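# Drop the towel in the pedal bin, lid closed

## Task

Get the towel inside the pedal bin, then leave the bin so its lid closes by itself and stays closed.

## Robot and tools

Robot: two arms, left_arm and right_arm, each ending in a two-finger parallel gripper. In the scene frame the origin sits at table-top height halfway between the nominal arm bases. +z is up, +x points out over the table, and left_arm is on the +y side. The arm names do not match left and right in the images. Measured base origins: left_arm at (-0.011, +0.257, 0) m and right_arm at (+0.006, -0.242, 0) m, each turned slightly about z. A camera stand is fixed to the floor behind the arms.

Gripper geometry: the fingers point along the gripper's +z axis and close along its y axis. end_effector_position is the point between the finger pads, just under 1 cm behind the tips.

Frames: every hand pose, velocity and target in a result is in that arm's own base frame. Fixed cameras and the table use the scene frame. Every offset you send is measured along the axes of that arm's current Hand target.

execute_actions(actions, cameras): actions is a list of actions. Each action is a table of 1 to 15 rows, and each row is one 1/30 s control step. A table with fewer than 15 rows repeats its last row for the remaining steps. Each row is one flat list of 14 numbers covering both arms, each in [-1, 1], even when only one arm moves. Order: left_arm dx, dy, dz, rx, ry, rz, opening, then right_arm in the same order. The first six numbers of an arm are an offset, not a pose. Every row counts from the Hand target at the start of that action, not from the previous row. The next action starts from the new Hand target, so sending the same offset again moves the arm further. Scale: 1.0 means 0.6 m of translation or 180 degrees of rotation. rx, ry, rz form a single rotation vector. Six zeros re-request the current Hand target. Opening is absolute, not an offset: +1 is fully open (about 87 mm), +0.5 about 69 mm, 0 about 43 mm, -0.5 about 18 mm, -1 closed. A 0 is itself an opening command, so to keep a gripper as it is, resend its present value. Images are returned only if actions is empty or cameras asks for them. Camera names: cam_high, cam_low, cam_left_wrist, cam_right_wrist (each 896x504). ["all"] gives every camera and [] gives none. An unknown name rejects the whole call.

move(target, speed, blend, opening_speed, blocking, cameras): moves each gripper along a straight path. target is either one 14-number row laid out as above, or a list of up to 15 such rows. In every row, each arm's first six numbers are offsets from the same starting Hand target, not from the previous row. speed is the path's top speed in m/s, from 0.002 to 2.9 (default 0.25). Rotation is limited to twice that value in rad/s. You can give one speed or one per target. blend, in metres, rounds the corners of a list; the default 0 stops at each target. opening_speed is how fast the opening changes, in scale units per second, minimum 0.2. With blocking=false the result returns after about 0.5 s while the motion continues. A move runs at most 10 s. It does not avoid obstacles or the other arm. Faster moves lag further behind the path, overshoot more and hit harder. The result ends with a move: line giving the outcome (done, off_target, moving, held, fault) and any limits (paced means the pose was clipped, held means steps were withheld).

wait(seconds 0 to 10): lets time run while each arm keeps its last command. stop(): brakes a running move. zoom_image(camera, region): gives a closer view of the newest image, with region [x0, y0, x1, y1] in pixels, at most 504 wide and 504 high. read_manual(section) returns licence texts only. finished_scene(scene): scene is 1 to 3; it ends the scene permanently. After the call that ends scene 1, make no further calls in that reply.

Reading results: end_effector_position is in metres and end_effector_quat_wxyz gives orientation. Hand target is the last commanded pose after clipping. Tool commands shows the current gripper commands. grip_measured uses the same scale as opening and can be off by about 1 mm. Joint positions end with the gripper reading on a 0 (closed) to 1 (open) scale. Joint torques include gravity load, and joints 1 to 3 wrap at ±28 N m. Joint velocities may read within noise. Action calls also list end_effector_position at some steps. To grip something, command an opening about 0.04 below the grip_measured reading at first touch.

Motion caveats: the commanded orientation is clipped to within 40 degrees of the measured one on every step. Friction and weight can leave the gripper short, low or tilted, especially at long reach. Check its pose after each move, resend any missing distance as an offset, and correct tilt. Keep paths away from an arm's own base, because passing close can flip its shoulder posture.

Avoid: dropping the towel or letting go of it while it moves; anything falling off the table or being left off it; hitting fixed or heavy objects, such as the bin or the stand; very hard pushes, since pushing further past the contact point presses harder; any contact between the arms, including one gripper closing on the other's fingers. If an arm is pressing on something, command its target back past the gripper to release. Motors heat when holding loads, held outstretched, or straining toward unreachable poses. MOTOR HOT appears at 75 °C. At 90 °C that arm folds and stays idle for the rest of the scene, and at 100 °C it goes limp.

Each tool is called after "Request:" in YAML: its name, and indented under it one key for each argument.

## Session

Request:
execute_actions:
  actions: []

Scene clock: 0.00 s.
left_arm: end_effector_position=(+0.3740, +0.0338, +0.0848) grip_measured=+0.976 end_effector_quat_wxyz=(+0.667, -0.108, +0.734, +0.068) | right_arm: end_effector_position=(+0.3641, -0.0145, +0.0585) grip_measured=+1.000 end_effector_quat_wxyz=(+0.631, +0.037, +0.774, -0.033)
Joint positions: left_arm=[-0.03 1.579 0.231 1.242 -0.276 -0.072 0.988] | right_arm=[0.01 1.572 0.207 1.161 0.108 0.018 1]
Joint velocities: within noise
Joint torques (N m): no reading
Heat: left arm: 36 °C; right arm: 34 °C.
Hand target: left_arm +0.3742, +0.0338, +0.0842; +0.665, -0.107, +0.736, +0.069 | right_arm +0.3680, -0.0145, +0.0663; +0.640, +0.037, +0.766, -0.033
Tool commands: left_gripper/opening=+1.0 right_gripper/opening=+1.0

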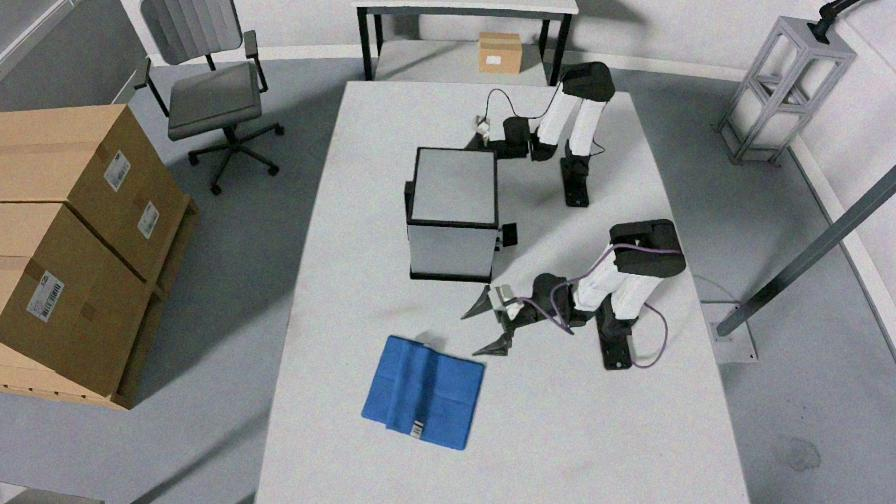

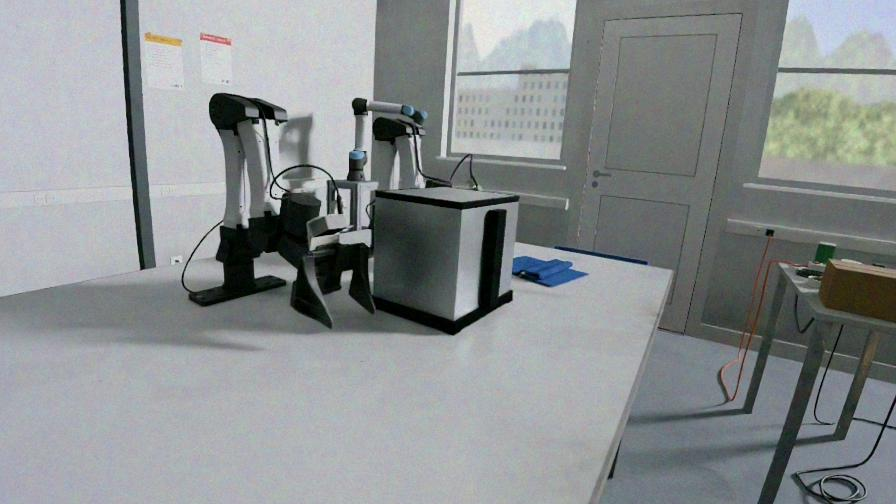

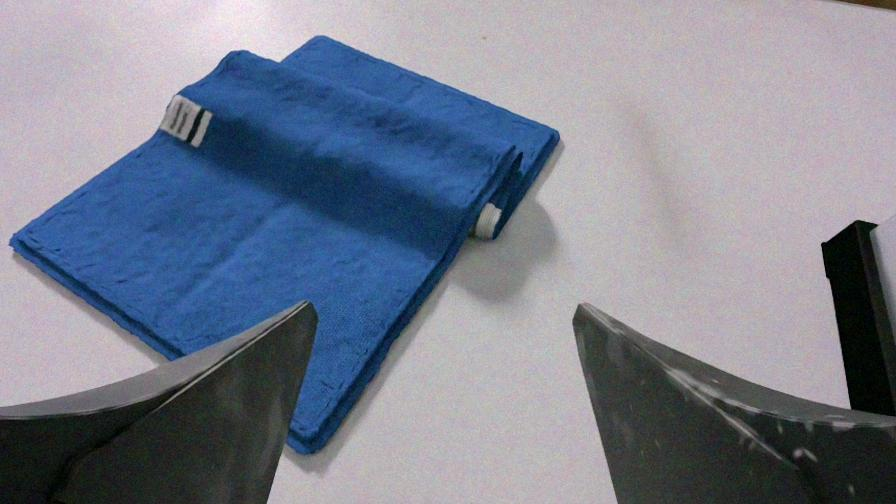

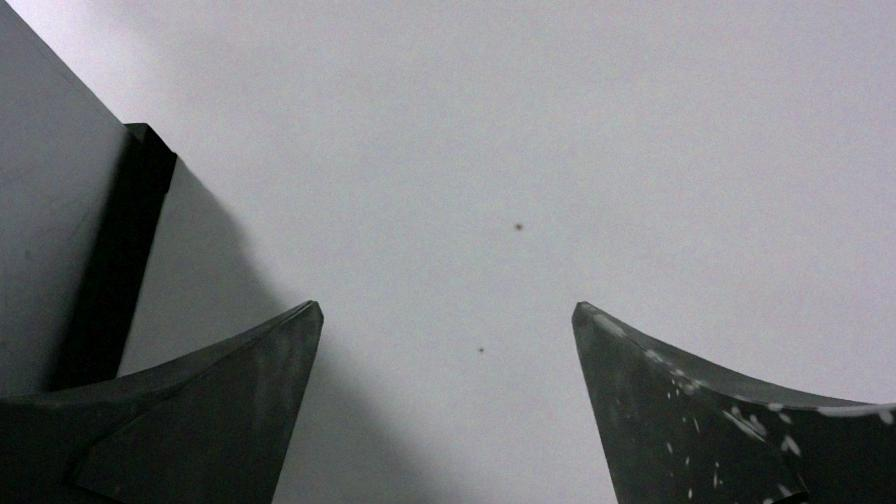

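Request:
move:
  target:
    - [-0.14,0.05,0.05,0,0.1,0,1,-0.17,-0.0375,-0.312,0,0,0,-1]
    - [-0.144,0.11,0.112,0.0604,0.3273,0.0598,1,-0.197,0.067,-0.447,-0.4026,0.1586,-0.2098,-1]
    - [-0.144,0.11,0.112,0.0604,0.3273,0.0598,1,-0.15,0.319,-0.43,-0.4026,0.1586,-0.2098,-1]
    - [-0.144,0.11,0.112,0.0604,0.3273,0.0598,1,-0.034,0.412,-0.325,-0.4026,0.1586,-0.2098,-1]
  blend: [0.02,0.02,0.02,0]
  speed: 0.4
  cameras: ["all"]

Scene clock: 23.33 s.
left_arm: end_effector_position=(+0.4308, +0.1186, +0.1661) grip_measured=+0.976 end_effector_quat_wxyz=(+0.228, -0.001, +0.974, +0.006) | right_arm: end_effector_position=(+0.2039, +0.2479, +0.1219) grip_measured=-0.965 end_effector_quat_wxyz=(+0.301, -0.563, +0.733, +0.234)
Joint positions: left_arm=[0.29 1.996 1.973 -1.101 0.116 0.262 0.988] | right_arm=[0.715 1.27 0.899 -0.512 -0.411 -0.447 0.018]
Joint torques (N m): left_arm=[0.58 -9.16 8.24 0.95 0.2 0.04] | right_arm=[0.17 -4.22 6.61 1.44 -0.07 0.01]
Heat: left arm: 37 °C; right arm: 36 °C.
Hand target: left_arm +0.4305, +0.1198, +0.1602; +0.216, +0.000, +0.976, +0.000 | right_arm +0.2052, +0.2503, +0.1205; +0.305, -0.562, +0.733, +0.233
Off the commanded pose: left_arm 0.006 m, 2 deg | right_arm 0.003 m, 0 deg.
move: done

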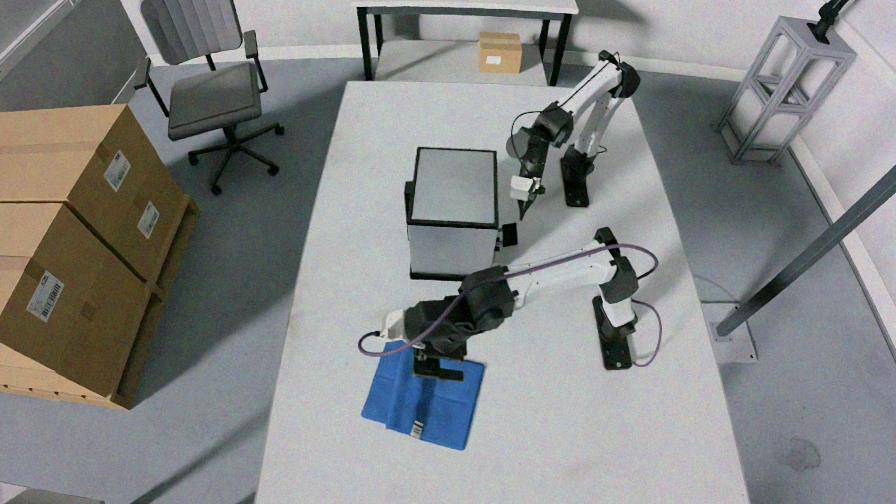

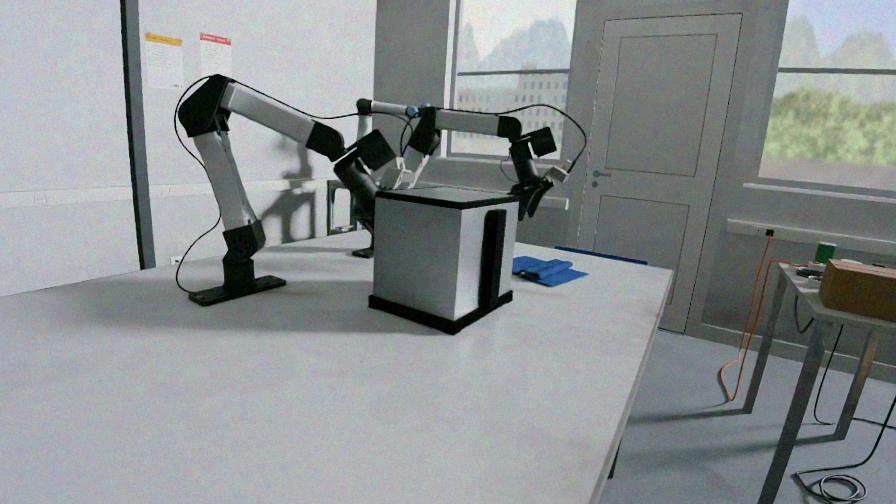

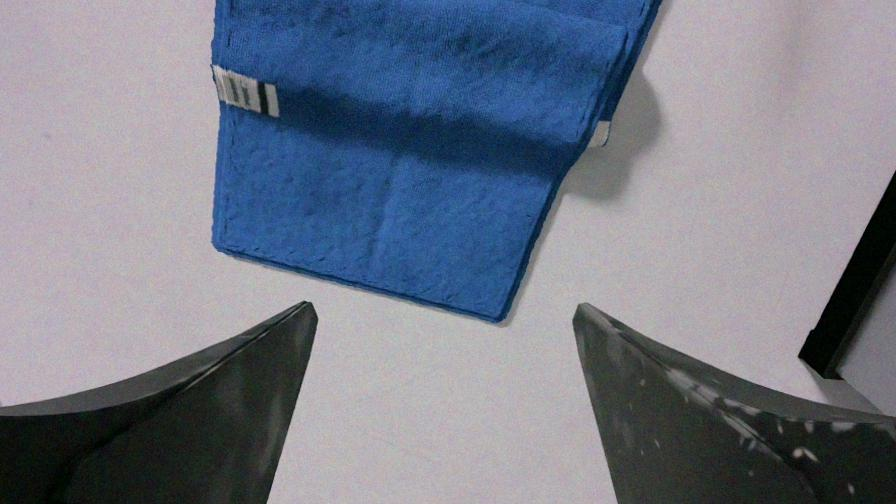

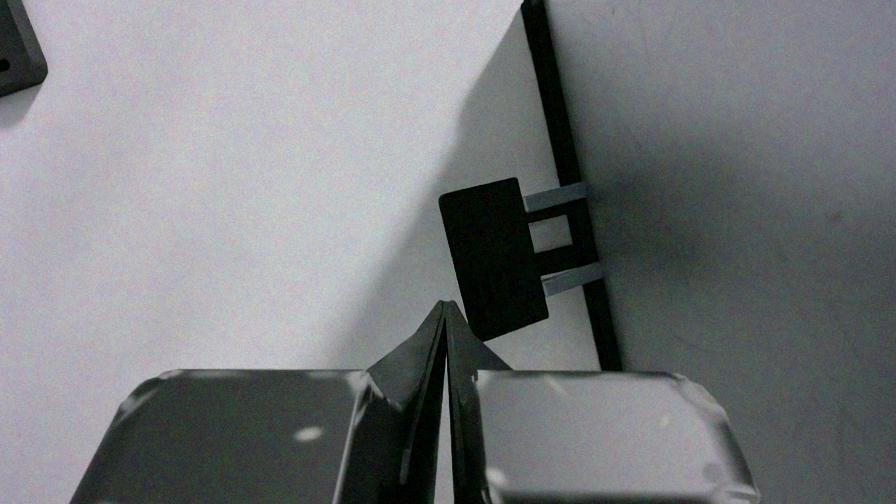

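Request:
move:
  target:
    - [0.058,0.058,0.261,0,0,0,1,0.057,-0.034,0.097,0,0,0,-1]
    - [0.058,0.058,0.261,0,0,0,-1,0.057,-0.034,0.097,0,0,0,-1]
    - [-0.043,0.05,-0.054,0,0,0,-1,0.057,-0.034,0.097,0,0,0,-1]
    - [-0.092,-0.033,-0.472,0.1487,-0.286,0.1184,-1,0.092,-0.034,0.132,0,0,0,-1]
  speed: [0.17,0.15,0.25,0.25]
  blend: [0,0,0.02,0]
  cameras: ["all"]

Scene clock: 46.40 s.
left_arm: end_effector_position=(+0.3660, +0.1046, +0.4270) grip_measured=-0.760 end_effector_quat_wxyz=(+0.591, +0.210, +0.755, -0.189) | right_arm: end_effector_position=(+0.2476, +0.2786, +0.0636) grip_measured=-0.965 end_effector_quat_wxyz=(+0.370, -0.566, +0.698, +0.235)
Joint positions: left_arm=[0.698 1.764 2.329 -1.25 1.2 0.612 0.12] | right_arm=[0.695 1.475 0.729 0.004 -0.427 -0.478 0.018]
Joint torques (N m): left_arm=[0.36 -9.81 6.08 1.52 0.57 -0.12] | right_arm=[-0.46 -2.29 3.75 0.74 -0.04 0.11]
Heat: left arm: 40 °C; right arm: 37 °C.
Hand target: left_arm +0.3609, +0.1004, +0.4402; +0.603, +0.221, +0.745, -0.179 | right_arm +0.2294, +0.2617, +0.0256; +0.305, -0.562, +0.733, +0.233
Off the commanded pose: left_arm 0.015 m, 2 deg | right_arm 0.046 m, 9 deg.
move: off_target (left_arm, right_arm); target 2's new opening was sent with left_arm's hand 0.021 m and 2 deg from that target

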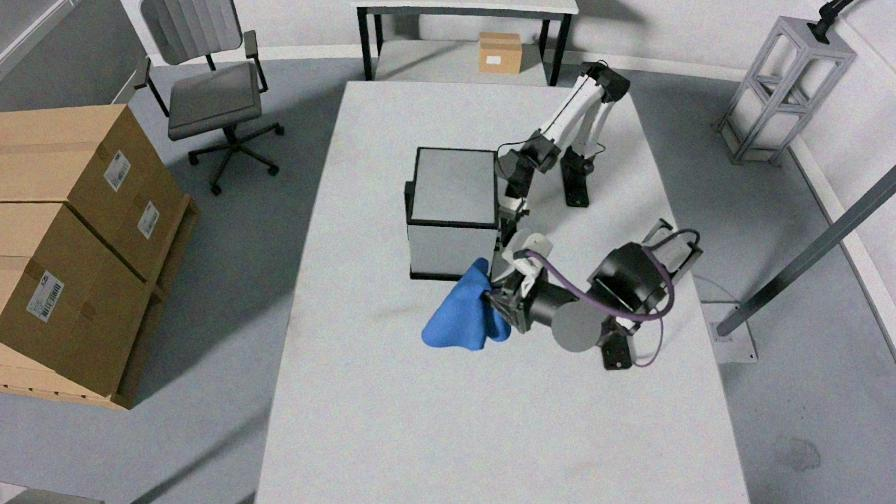

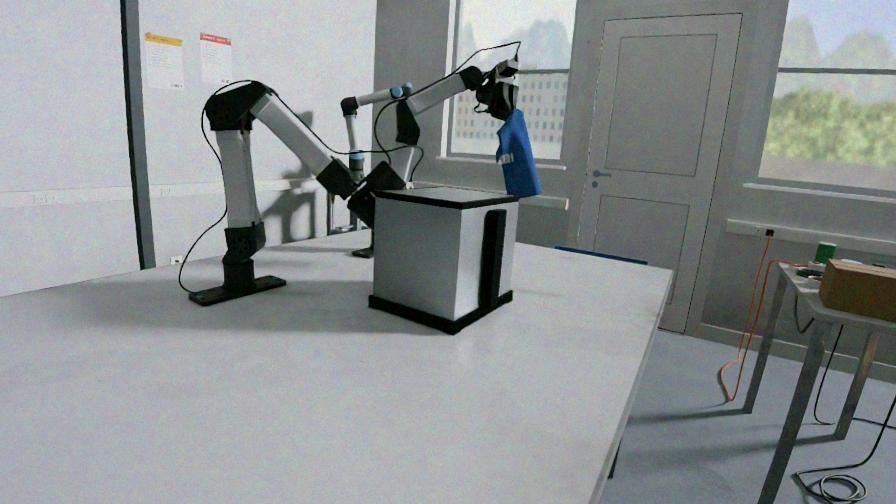

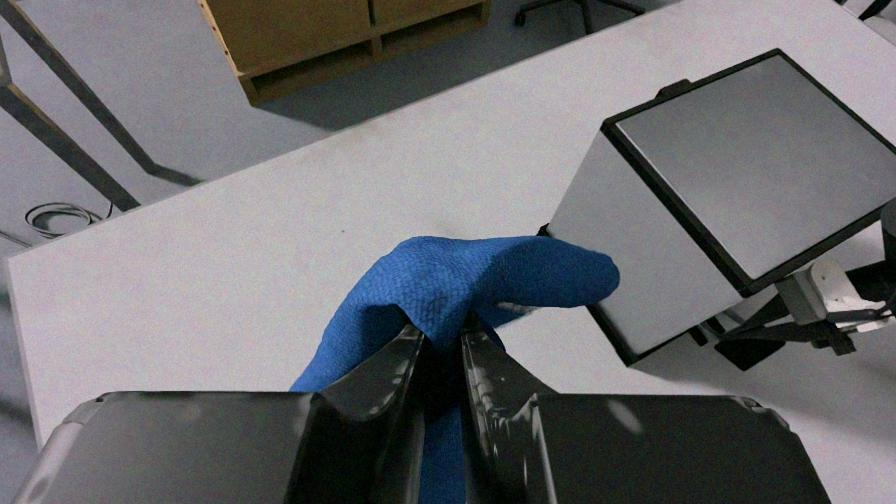

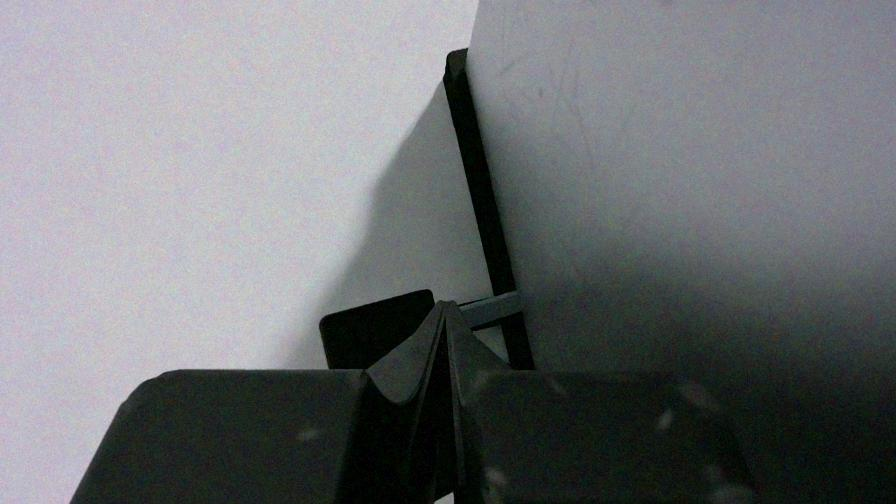

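Request:
move:
  target:
    - [0,0,0,0,0,0,-1,-0.0825,0,-0.0825,0,0,0,-1]
    - [0,0,0,0,0,0,-1,-0.073,0.0265,-0.092,0,0,0,-1]
    - [0,0,0,0,0,0,-1,0.019,0.0265,0,0,0,0,-1]
  speed: [0.15,0.15,0.1]
  cameras: ["all"]

Scene clock: 54.73 s.
left_arm: end_effector_position=(+0.3661, +0.1046, +0.4273) grip_measured=-0.760 end_effector_quat_wxyz=(+0.592, +0.210, +0.755, -0.189) | right_arm: end_effector_position=(+0.1952, +0.2571, +0.0203) grip_measured=-0.965 end_effector_quat_wxyz=(+0.282, -0.570, +0.728, +0.256)
Joint positions: left_arm=[0.698 1.764 2.329 -1.248 1.201 0.611 0.12] | right_arm=[0.731 1.466 0.621 -0.066 -0.454 -0.44 0.018]
Joint torques (N m): left_arm=[0.36 -9.83 6.02 1.51 0.54 -0.11] | right_arm=[-0.9 -3.74 5.97 1.78 0.41 -0.02]
Heat: left arm: 41 °C; right arm: 37 °C.
Hand target: left_arm +0.3609, +0.1003, +0.4402; +0.603, +0.221, +0.745, -0.179 | right_arm +0.2120, +0.2580, +0.0175; +0.305, -0.562, +0.733, +0.233
Off the commanded pose: left_arm 0.015 m, 2 deg | right_arm 0.017 m, 4 deg.
move: off_target (left_arm, right_arm)

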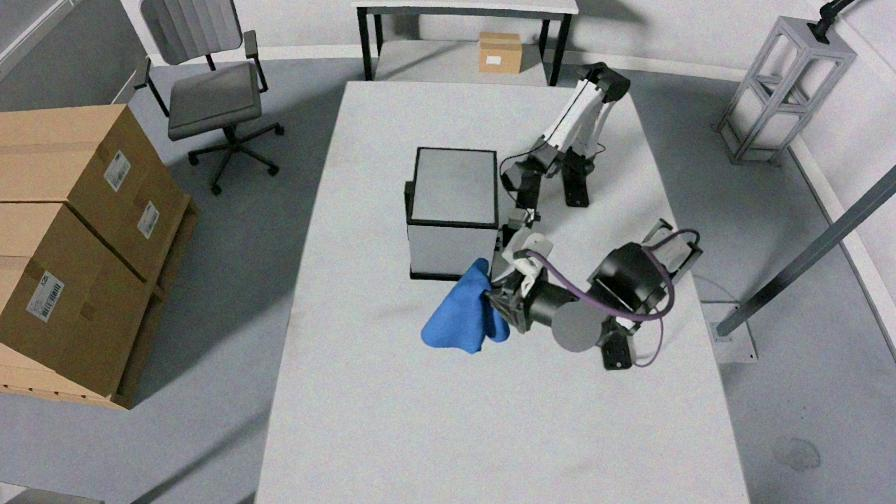

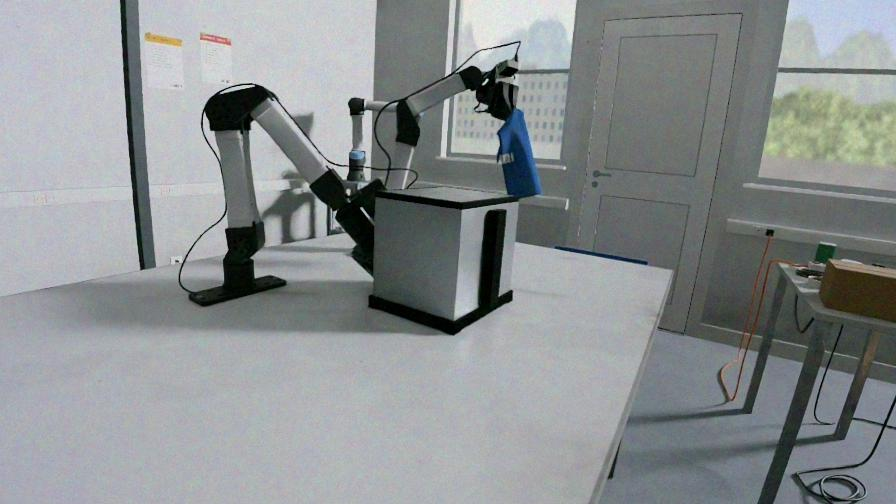

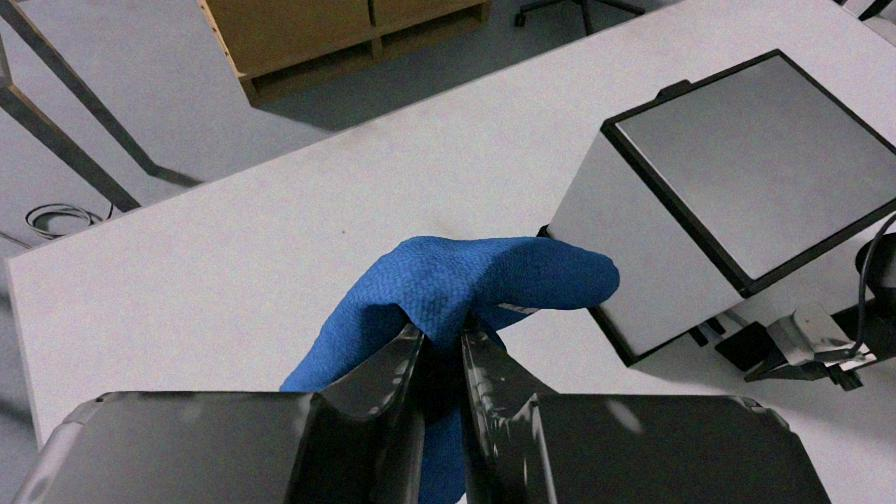

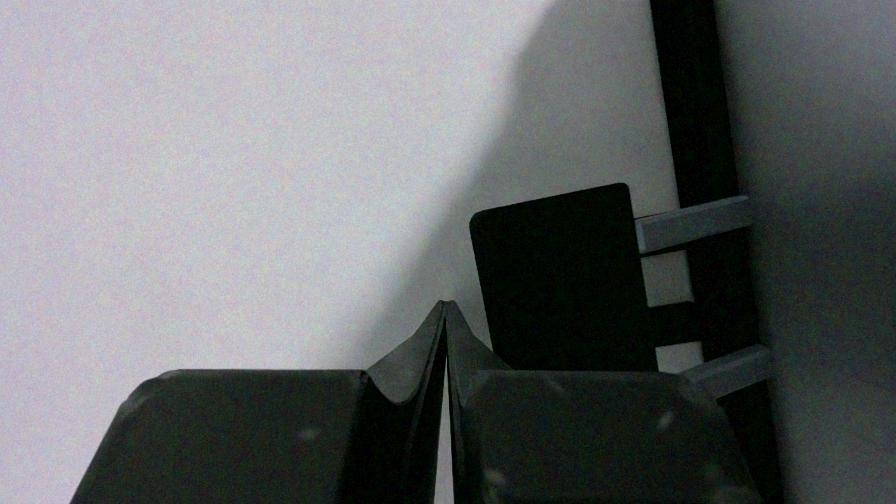

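Request:
move:
  target:
    - [0,0,0,0,0,0,-1,-0.0825,0,-0.0825,0,0,0,-1]
    - [0,0,0,0,0,0,-1,-0.077,-0.0195,-0.088,0,0,0,-1]
    - [0,0,0,0,0,0,-1,0.026,-0.0195,0.015,0,0,0,-1]
  speed: [0.15,0.15,0.1]
  cameras: ["cam_high","cam_right_wrist"]

Scene clock: 63.10 s.
left_arm: end_effector_position=(+0.3661, +0.1046, +0.4273) grip_measured=-0.760 end_effector_quat_wxyz=(+0.592, +0.210, +0.755, -0.189) | right_arm: end_effector_position=(+0.2078, +0.2625, +0.0176) grip_measured=-0.965 end_effector_quat_wxyz=(+0.303, -0.569, +0.713, +0.276)
Joint positions: left_arm=[0.698 1.764 2.329 -1.248 1.201 0.611 0.12] | right_arm=[0.689 1.514 0.61 0.033 -0.517 -0.464 0.018]
Joint torques (N m): left_arm=[0.38 -9.84 6.01 1.52 0.55 -0.11] | right_arm=[-1.46 -2.85 4.7 1.52 0.72 -0.2]
Heat: left arm: 42 °C; right arm: 38 °C.
Hand target: left_arm +0.3609, +0.1003, +0.4402; +0.603, +0.221, +0.745, -0.179 | right_arm +0.2221, +0.2504, +0.0000; +0.305, -0.562, +0.733, +0.233
Off the commanded pose: left_arm 0.015 m, 2 deg | right_arm 0.026 m, 5 deg.
move: off_target (left_arm, right_arm)
Images, in order (width x height): cam_high 896x504, cam_right_wrist 896x504.

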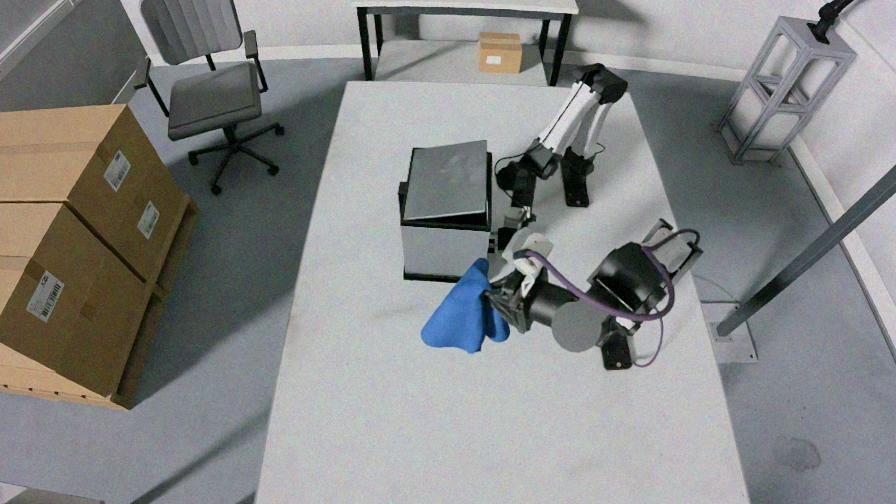

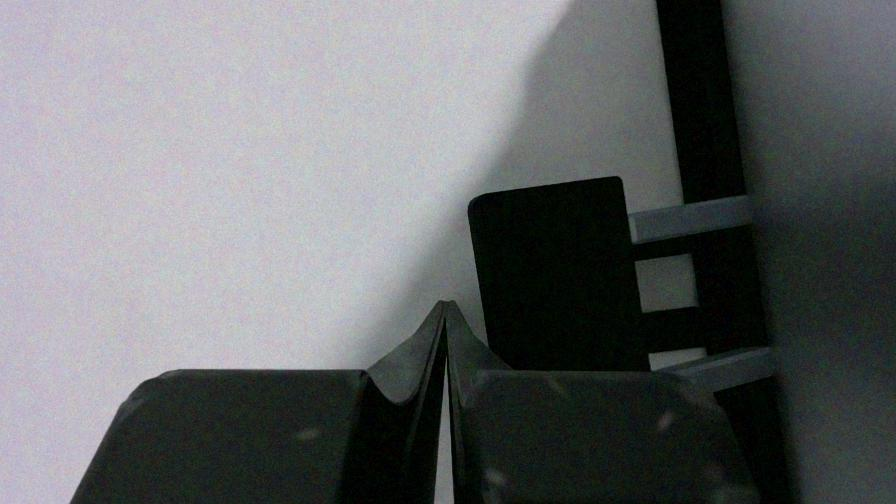

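Request:
move:
  target:
    - [0,0,0,0,0,0,-1,-0.1,0,-0.1,0,0,0,-1]
    - [0,0,0,0,0,0,-1,-0.112,-0.03,-0.089,0,0,0,-1]
  speed: 0.15
  cameras: ["cam_right_wrist"]

Scene clock: 71.87 s.
left_arm: end_effector_position=(+0.3661, +0.1046, +0.4273) grip_measured=-0.760 end_effector_quat_wxyz=(+0.592, +0.210, +0.755, -0.189) | right_arm: end_effector_position=(+0.2224, +0.2492, +0.0744) grip_measured=-0.965 end_effector_quat_wxyz=(+0.274, -0.560, +0.742, +0.245)
Joint positions: left_arm=[0.698 1.764 2.329 -1.248 1.201 0.611 0.12] | right_arm=[0.656 1.427 0.85 -0.379 -0.467 -0.486 0.017]
Joint torques (N m): left_arm=[0.36 -9.83 6.02 1.52 0.55 -0.11] | right_arm=[-1.36 -4.86 9.77 1.46 0 -0.24]
Heat: left arm: 42 °C; right arm: 38 °C.
Hand target: left_arm +0.3609, +0.1003, +0.4402; +0.603, +0.221, +0.745, -0.179 | right_arm +0.2418, +0.2550, +0.0853; +0.305, -0.562, +0.733, +0.233
Off the commanded pose: left_arm 0.015 m, 2 deg | right_arm 0.023 m, 4 deg.
move: off_target (left_arm, right_arm)
Images, in order (width x height): cam_right_wrist 896x504.

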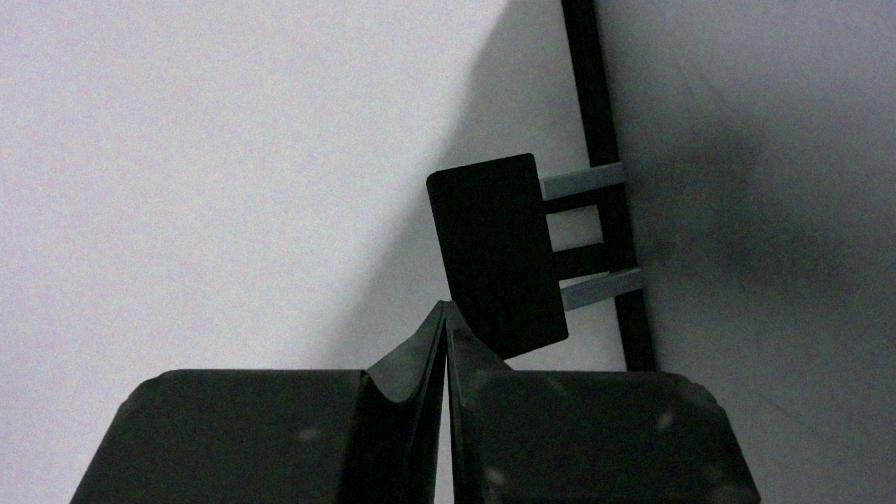

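Request:
move:
  target: [0,0,0,0,0,0,-1,-0.007,-0.032,0.007,0,0,0,-1]
  speed: 0.15
  cameras: ["cam_right_wrist"]

Scene clock: 77.07 s.
left_arm: end_effector_position=(+0.3661, +0.1046, +0.4273) grip_measured=-0.760 end_effector_quat_wxyz=(+0.592, +0.210, +0.755, -0.189) | right_arm: end_effector_position=(+0.2292, +0.2501, +0.0742) grip_measured=-0.965 end_effector_quat_wxyz=(+0.256, -0.559, +0.745, +0.259)
Joint positions: left_arm=[0.698 1.764 2.329 -1.248 1.201 0.611 0.12] | right_arm=[0.625 1.486 0.911 -0.429 -0.514 -0.509 0.017]
Joint torques (N m): left_arm=[0.35 -9.83 6.04 1.51 0.54 -0.11] | right_arm=[-2.11 -5.04 10 1.7 0.23 -0.33]
Heat: left arm: 42 °C; right arm: 38 °C.
Hand target: left_arm +0.3609, +0.1003, +0.4402; +0.603, +0.221, +0.745, -0.179 | right_arm +0.2619, +0.2558, +0.0853; +0.305, -0.562, +0.733, +0.233
Off the commanded pose: left_arm 0.015 m, 2 deg | right_arm 0.035 m, 7 deg.
move: off_target (left_arm, right_arm)
Images, in order (width x height): cam_right_wrist 896x504.

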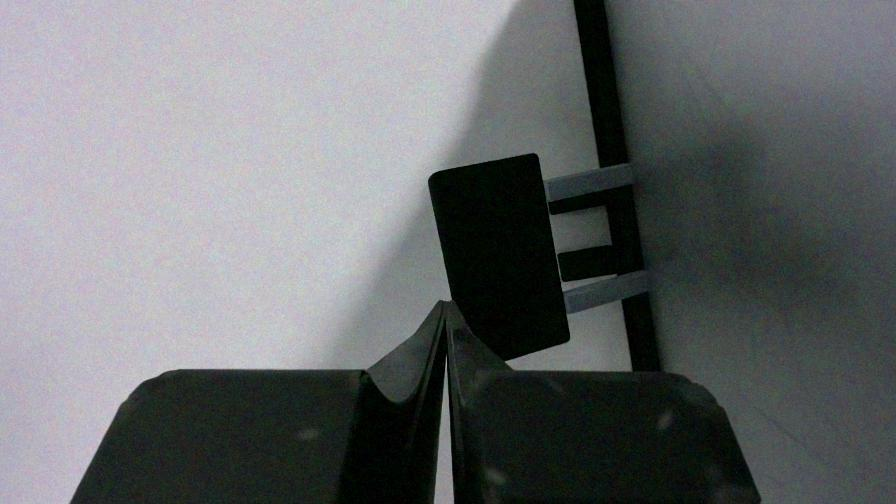

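Request:
move:
  target:
    - [0,0,0,0,0,0,-1,-0.028,0.093,-0.102,0,0,0,-1]
    - [0,0,0,0,0,0,-1,-0.028,0.093,-0.102,0.118,0,0.118,-1]
    - [0,0,0,0,0,0,-1,-0.002,0.0125,-0.009,0.118,0,0.118,-1]
  speed: [0.15,0.3,0.15]
  cameras: ["cam_high","cam_right_wrist"]

Scene clock: 91.40 s.
left_arm: end_effector_position=(+0.3661, +0.1046, +0.4273) grip_measured=-0.760 end_effector_quat_wxyz=(+0.592, +0.210, +0.755, -0.189) | right_arm: end_effector_position=(+0.2449, +0.2541, +0.0890) grip_measured=-0.965 end_effector_quat_wxyz=(+0.344, -0.365, +0.853, +0.145)
Joint positions: left_arm=[0.698 1.764 2.329 -1.248 1.201 0.611 0.12] | right_arm=[0.804 1.377 0.836 -0.265 0 -0.005 0.017]
Joint torques (N m): left_arm=[0.34 -9.81 6.02 1.51 0.55 -0.1] | right_arm=[-1.77 -4.59 7.04 1.71 0.08 0.02]
Heat: left arm: 43 °C; right arm: 40 °C.
Hand target: left_arm +0.3609, +0.1003, +0.4402; +0.603, +0.221, +0.745, -0.179 | right_arm +0.2540, +0.2549, +0.0902; +0.355, -0.353, +0.853, +0.147
Off the commanded pose: left_arm 0.015 m, 2 deg | right_arm 0.009 m, 2 deg.
move: off_target (left_arm)
Images, in order (width x height): cam_high 896x504, cam_right_wrist 896x504.

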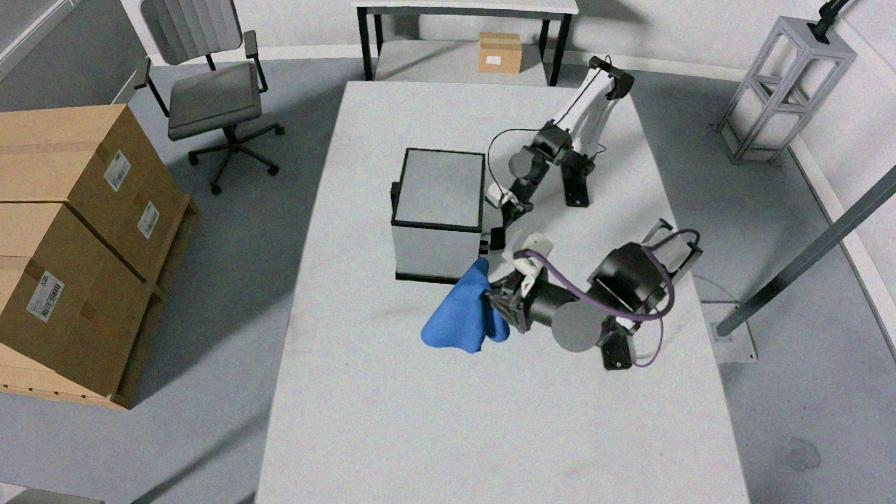

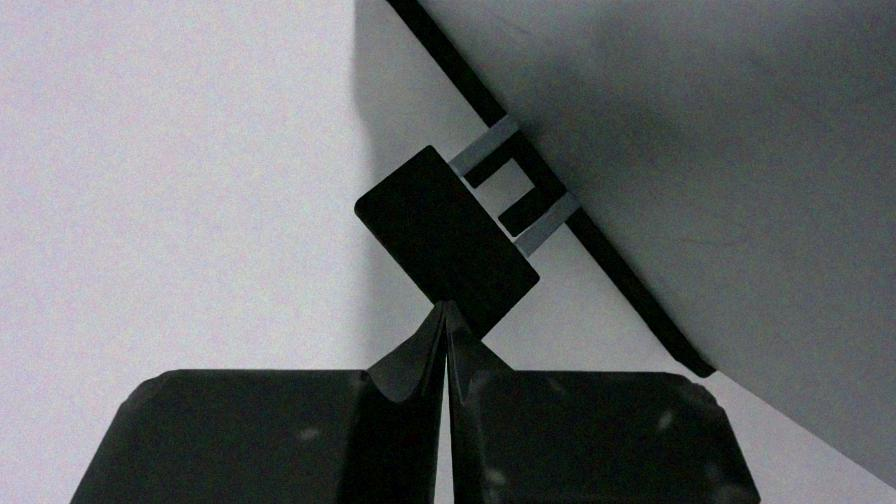

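Request:
move:
  target:
    - [0,0,0,0,0,0,-1,-0.026,0,0.026,0,0,0,-1]
    - [0,0,0,0,0,0,-1,0.062,0,0.114,0,0,0,-1]
  speed: [0.15,0.1]
  cameras: ["all"]

Scene clock: 96.63 s.
left_arm: end_effector_position=(+0.3661, +0.1046, +0.4273) grip_measured=-0.760 end_effector_quat_wxyz=(+0.592, +0.210, +0.755, -0.189) | right_arm: end_effector_position=(+0.2750, +0.2883, +0.0422) grip_measured=-0.965 end_effector_quat_wxyz=(+0.393, -0.372, +0.824, +0.168)
Joint positions: left_arm=[0.698 1.764 2.329 -1.248 1.201 0.611 0.12] | right_arm=[0.805 1.591 0.741 0.163 -0.017 -0.034 0.017]
Joint torques (N m): left_arm=[0.36 -9.83 6.01 1.51 0.55 -0.11] | right_arm=[-1.62 -3.97 4.74 1.09 0.28 0.3]
Heat: left arm: 43 °C; right arm: 40 °C.
Hand target: left_arm +0.3609, +0.1003, +0.4402; +0.603, +0.221, +0.745, -0.179 | right_arm +0.2697, +0.2706, +0.0154; +0.355, -0.353, +0.853, +0.147
Off the commanded pose: left_arm 0.015 m, 2 deg | right_arm 0.032 m, 6 deg.
move: off_target (left_arm, right_arm)

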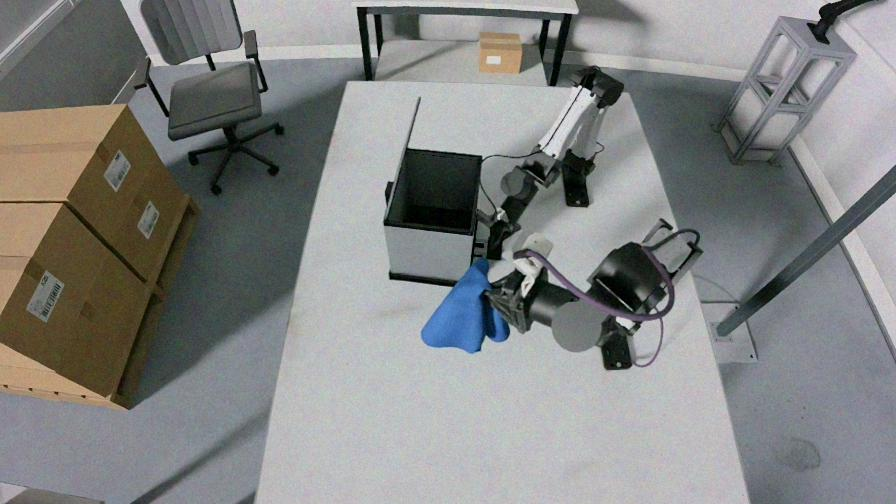

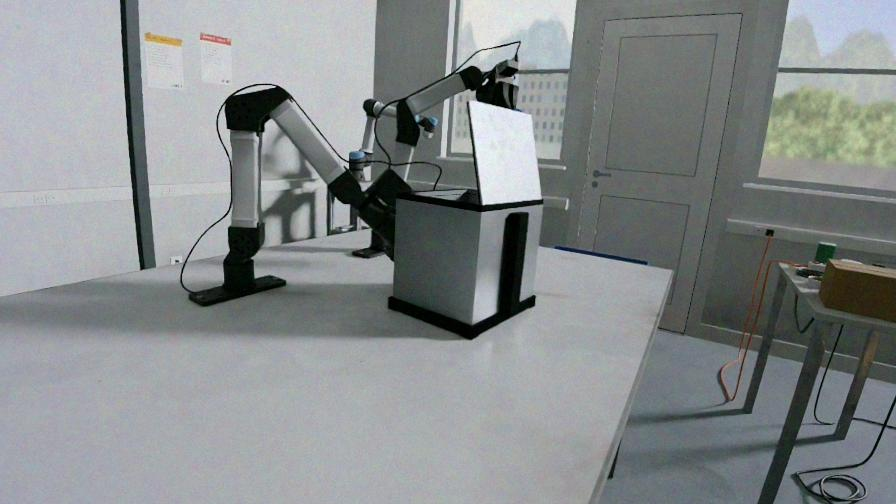

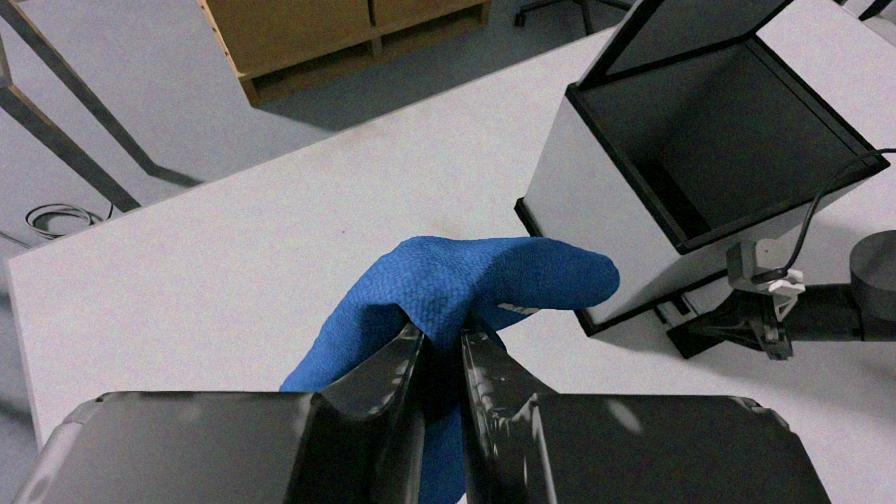

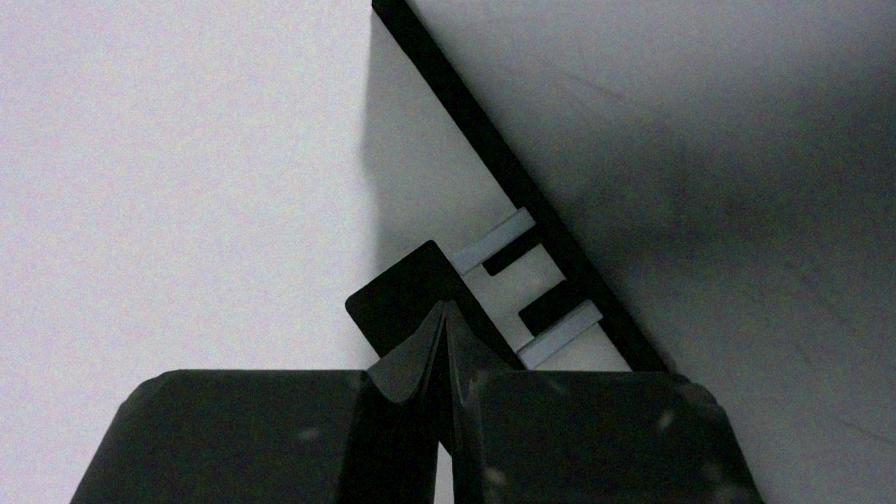

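Request:
move:
  target:
    - [-0.058,-0.07,0.034,0,0,0,-1,0,0,0,0,0,0,-1]
    - [-0.115,-0.459,0.38,0,0,0,-1,0,0,0,0,0,0,-1]
    - [-0.094,-0.438,0.442,0,0,0,-1,0,0,0,0,0,0,-1]
    - [0.15,-0.438,0.494,0,0,0,-1,0,0,0,0,0,0,-1]
  blend: [0.02,0.02,0.02,0]
  cameras: ["all"]

Scene clock: 111.03 s.
left_arm: end_effector_position=(+0.4462, -0.2726, +0.2777) grip_measured=-0.760 end_effector_quat_wxyz=(+0.589, +0.230, +0.753, -0.179) | right_arm: end_effector_position=(+0.2750, +0.2883, +0.0422) grip_measured=-0.965 end_effector_quat_wxyz=(+0.393, -0.372, +0.824, +0.168)
Joint positions: left_arm=[-0.53 1.642 1.408 -0.009 0.06 0.016 0.12] | right_arm=[0.805 1.591 0.741 0.163 -0.017 -0.034 0.017]
Joint torques (N m): left_arm=[0.35 -11.6 6.74 2.12 -0.09 -0.11] | right_arm=[-1.62 -3.96 4.72 1.07 0.28 0.3]
Heat: left arm: 43 °C; right arm: 40 °C.
Hand target: left_arm +0.4450, -0.2680, +0.2908; +0.603, +0.221, +0.745, -0.179 | right_arm +0.2697, +0.2706, +0.0154; +0.355, -0.353, +0.853, +0.147
Off the commanded pose: left_arm 0.014 m, 2 deg | right_arm 0.033 m, 6 deg.
move: off_target (left_arm, right_arm)

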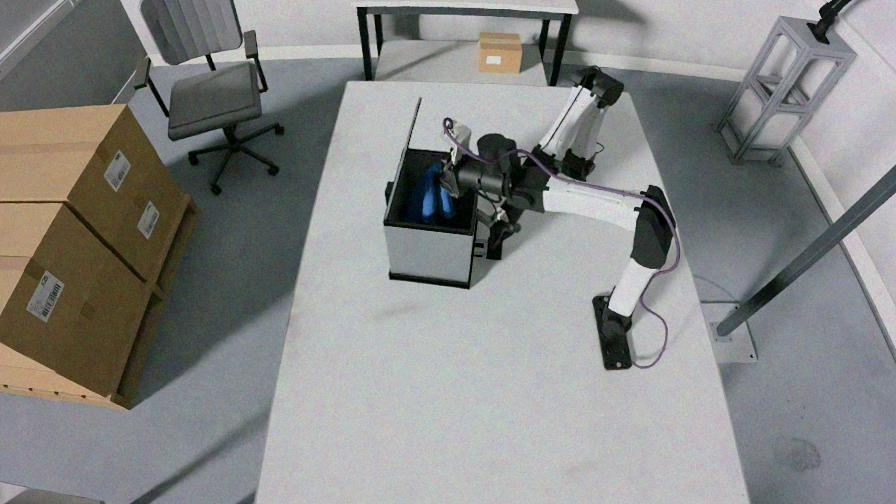

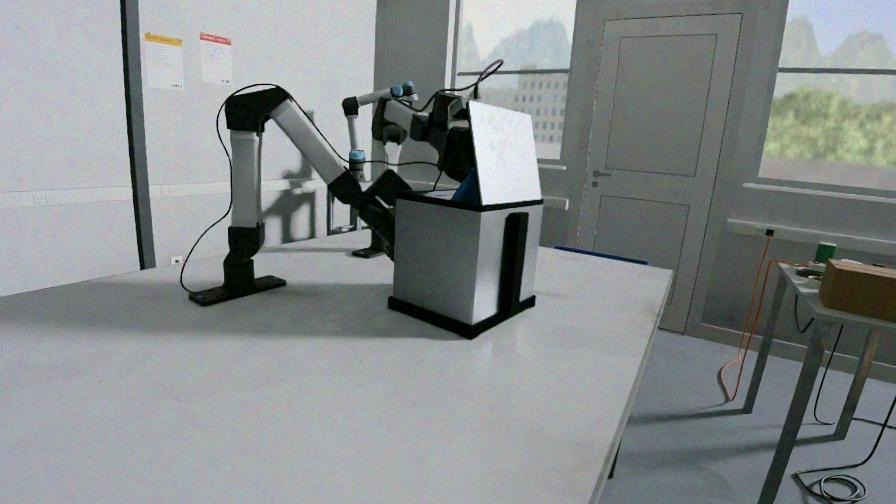

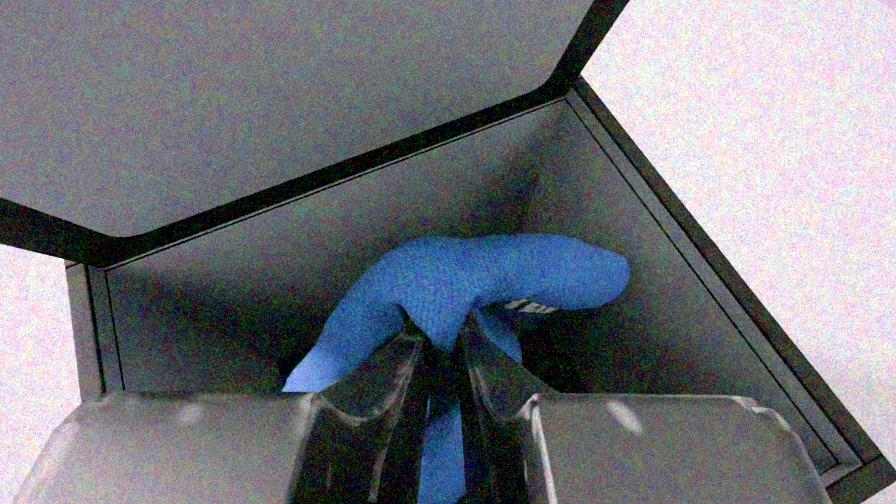

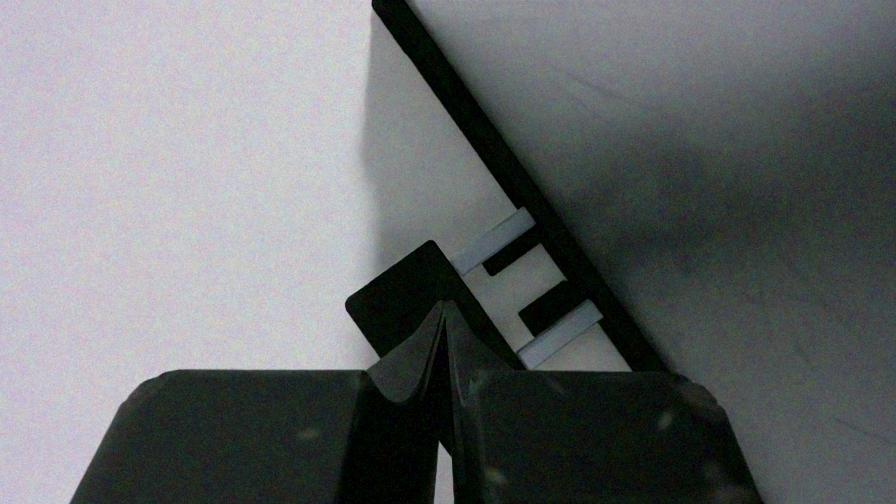

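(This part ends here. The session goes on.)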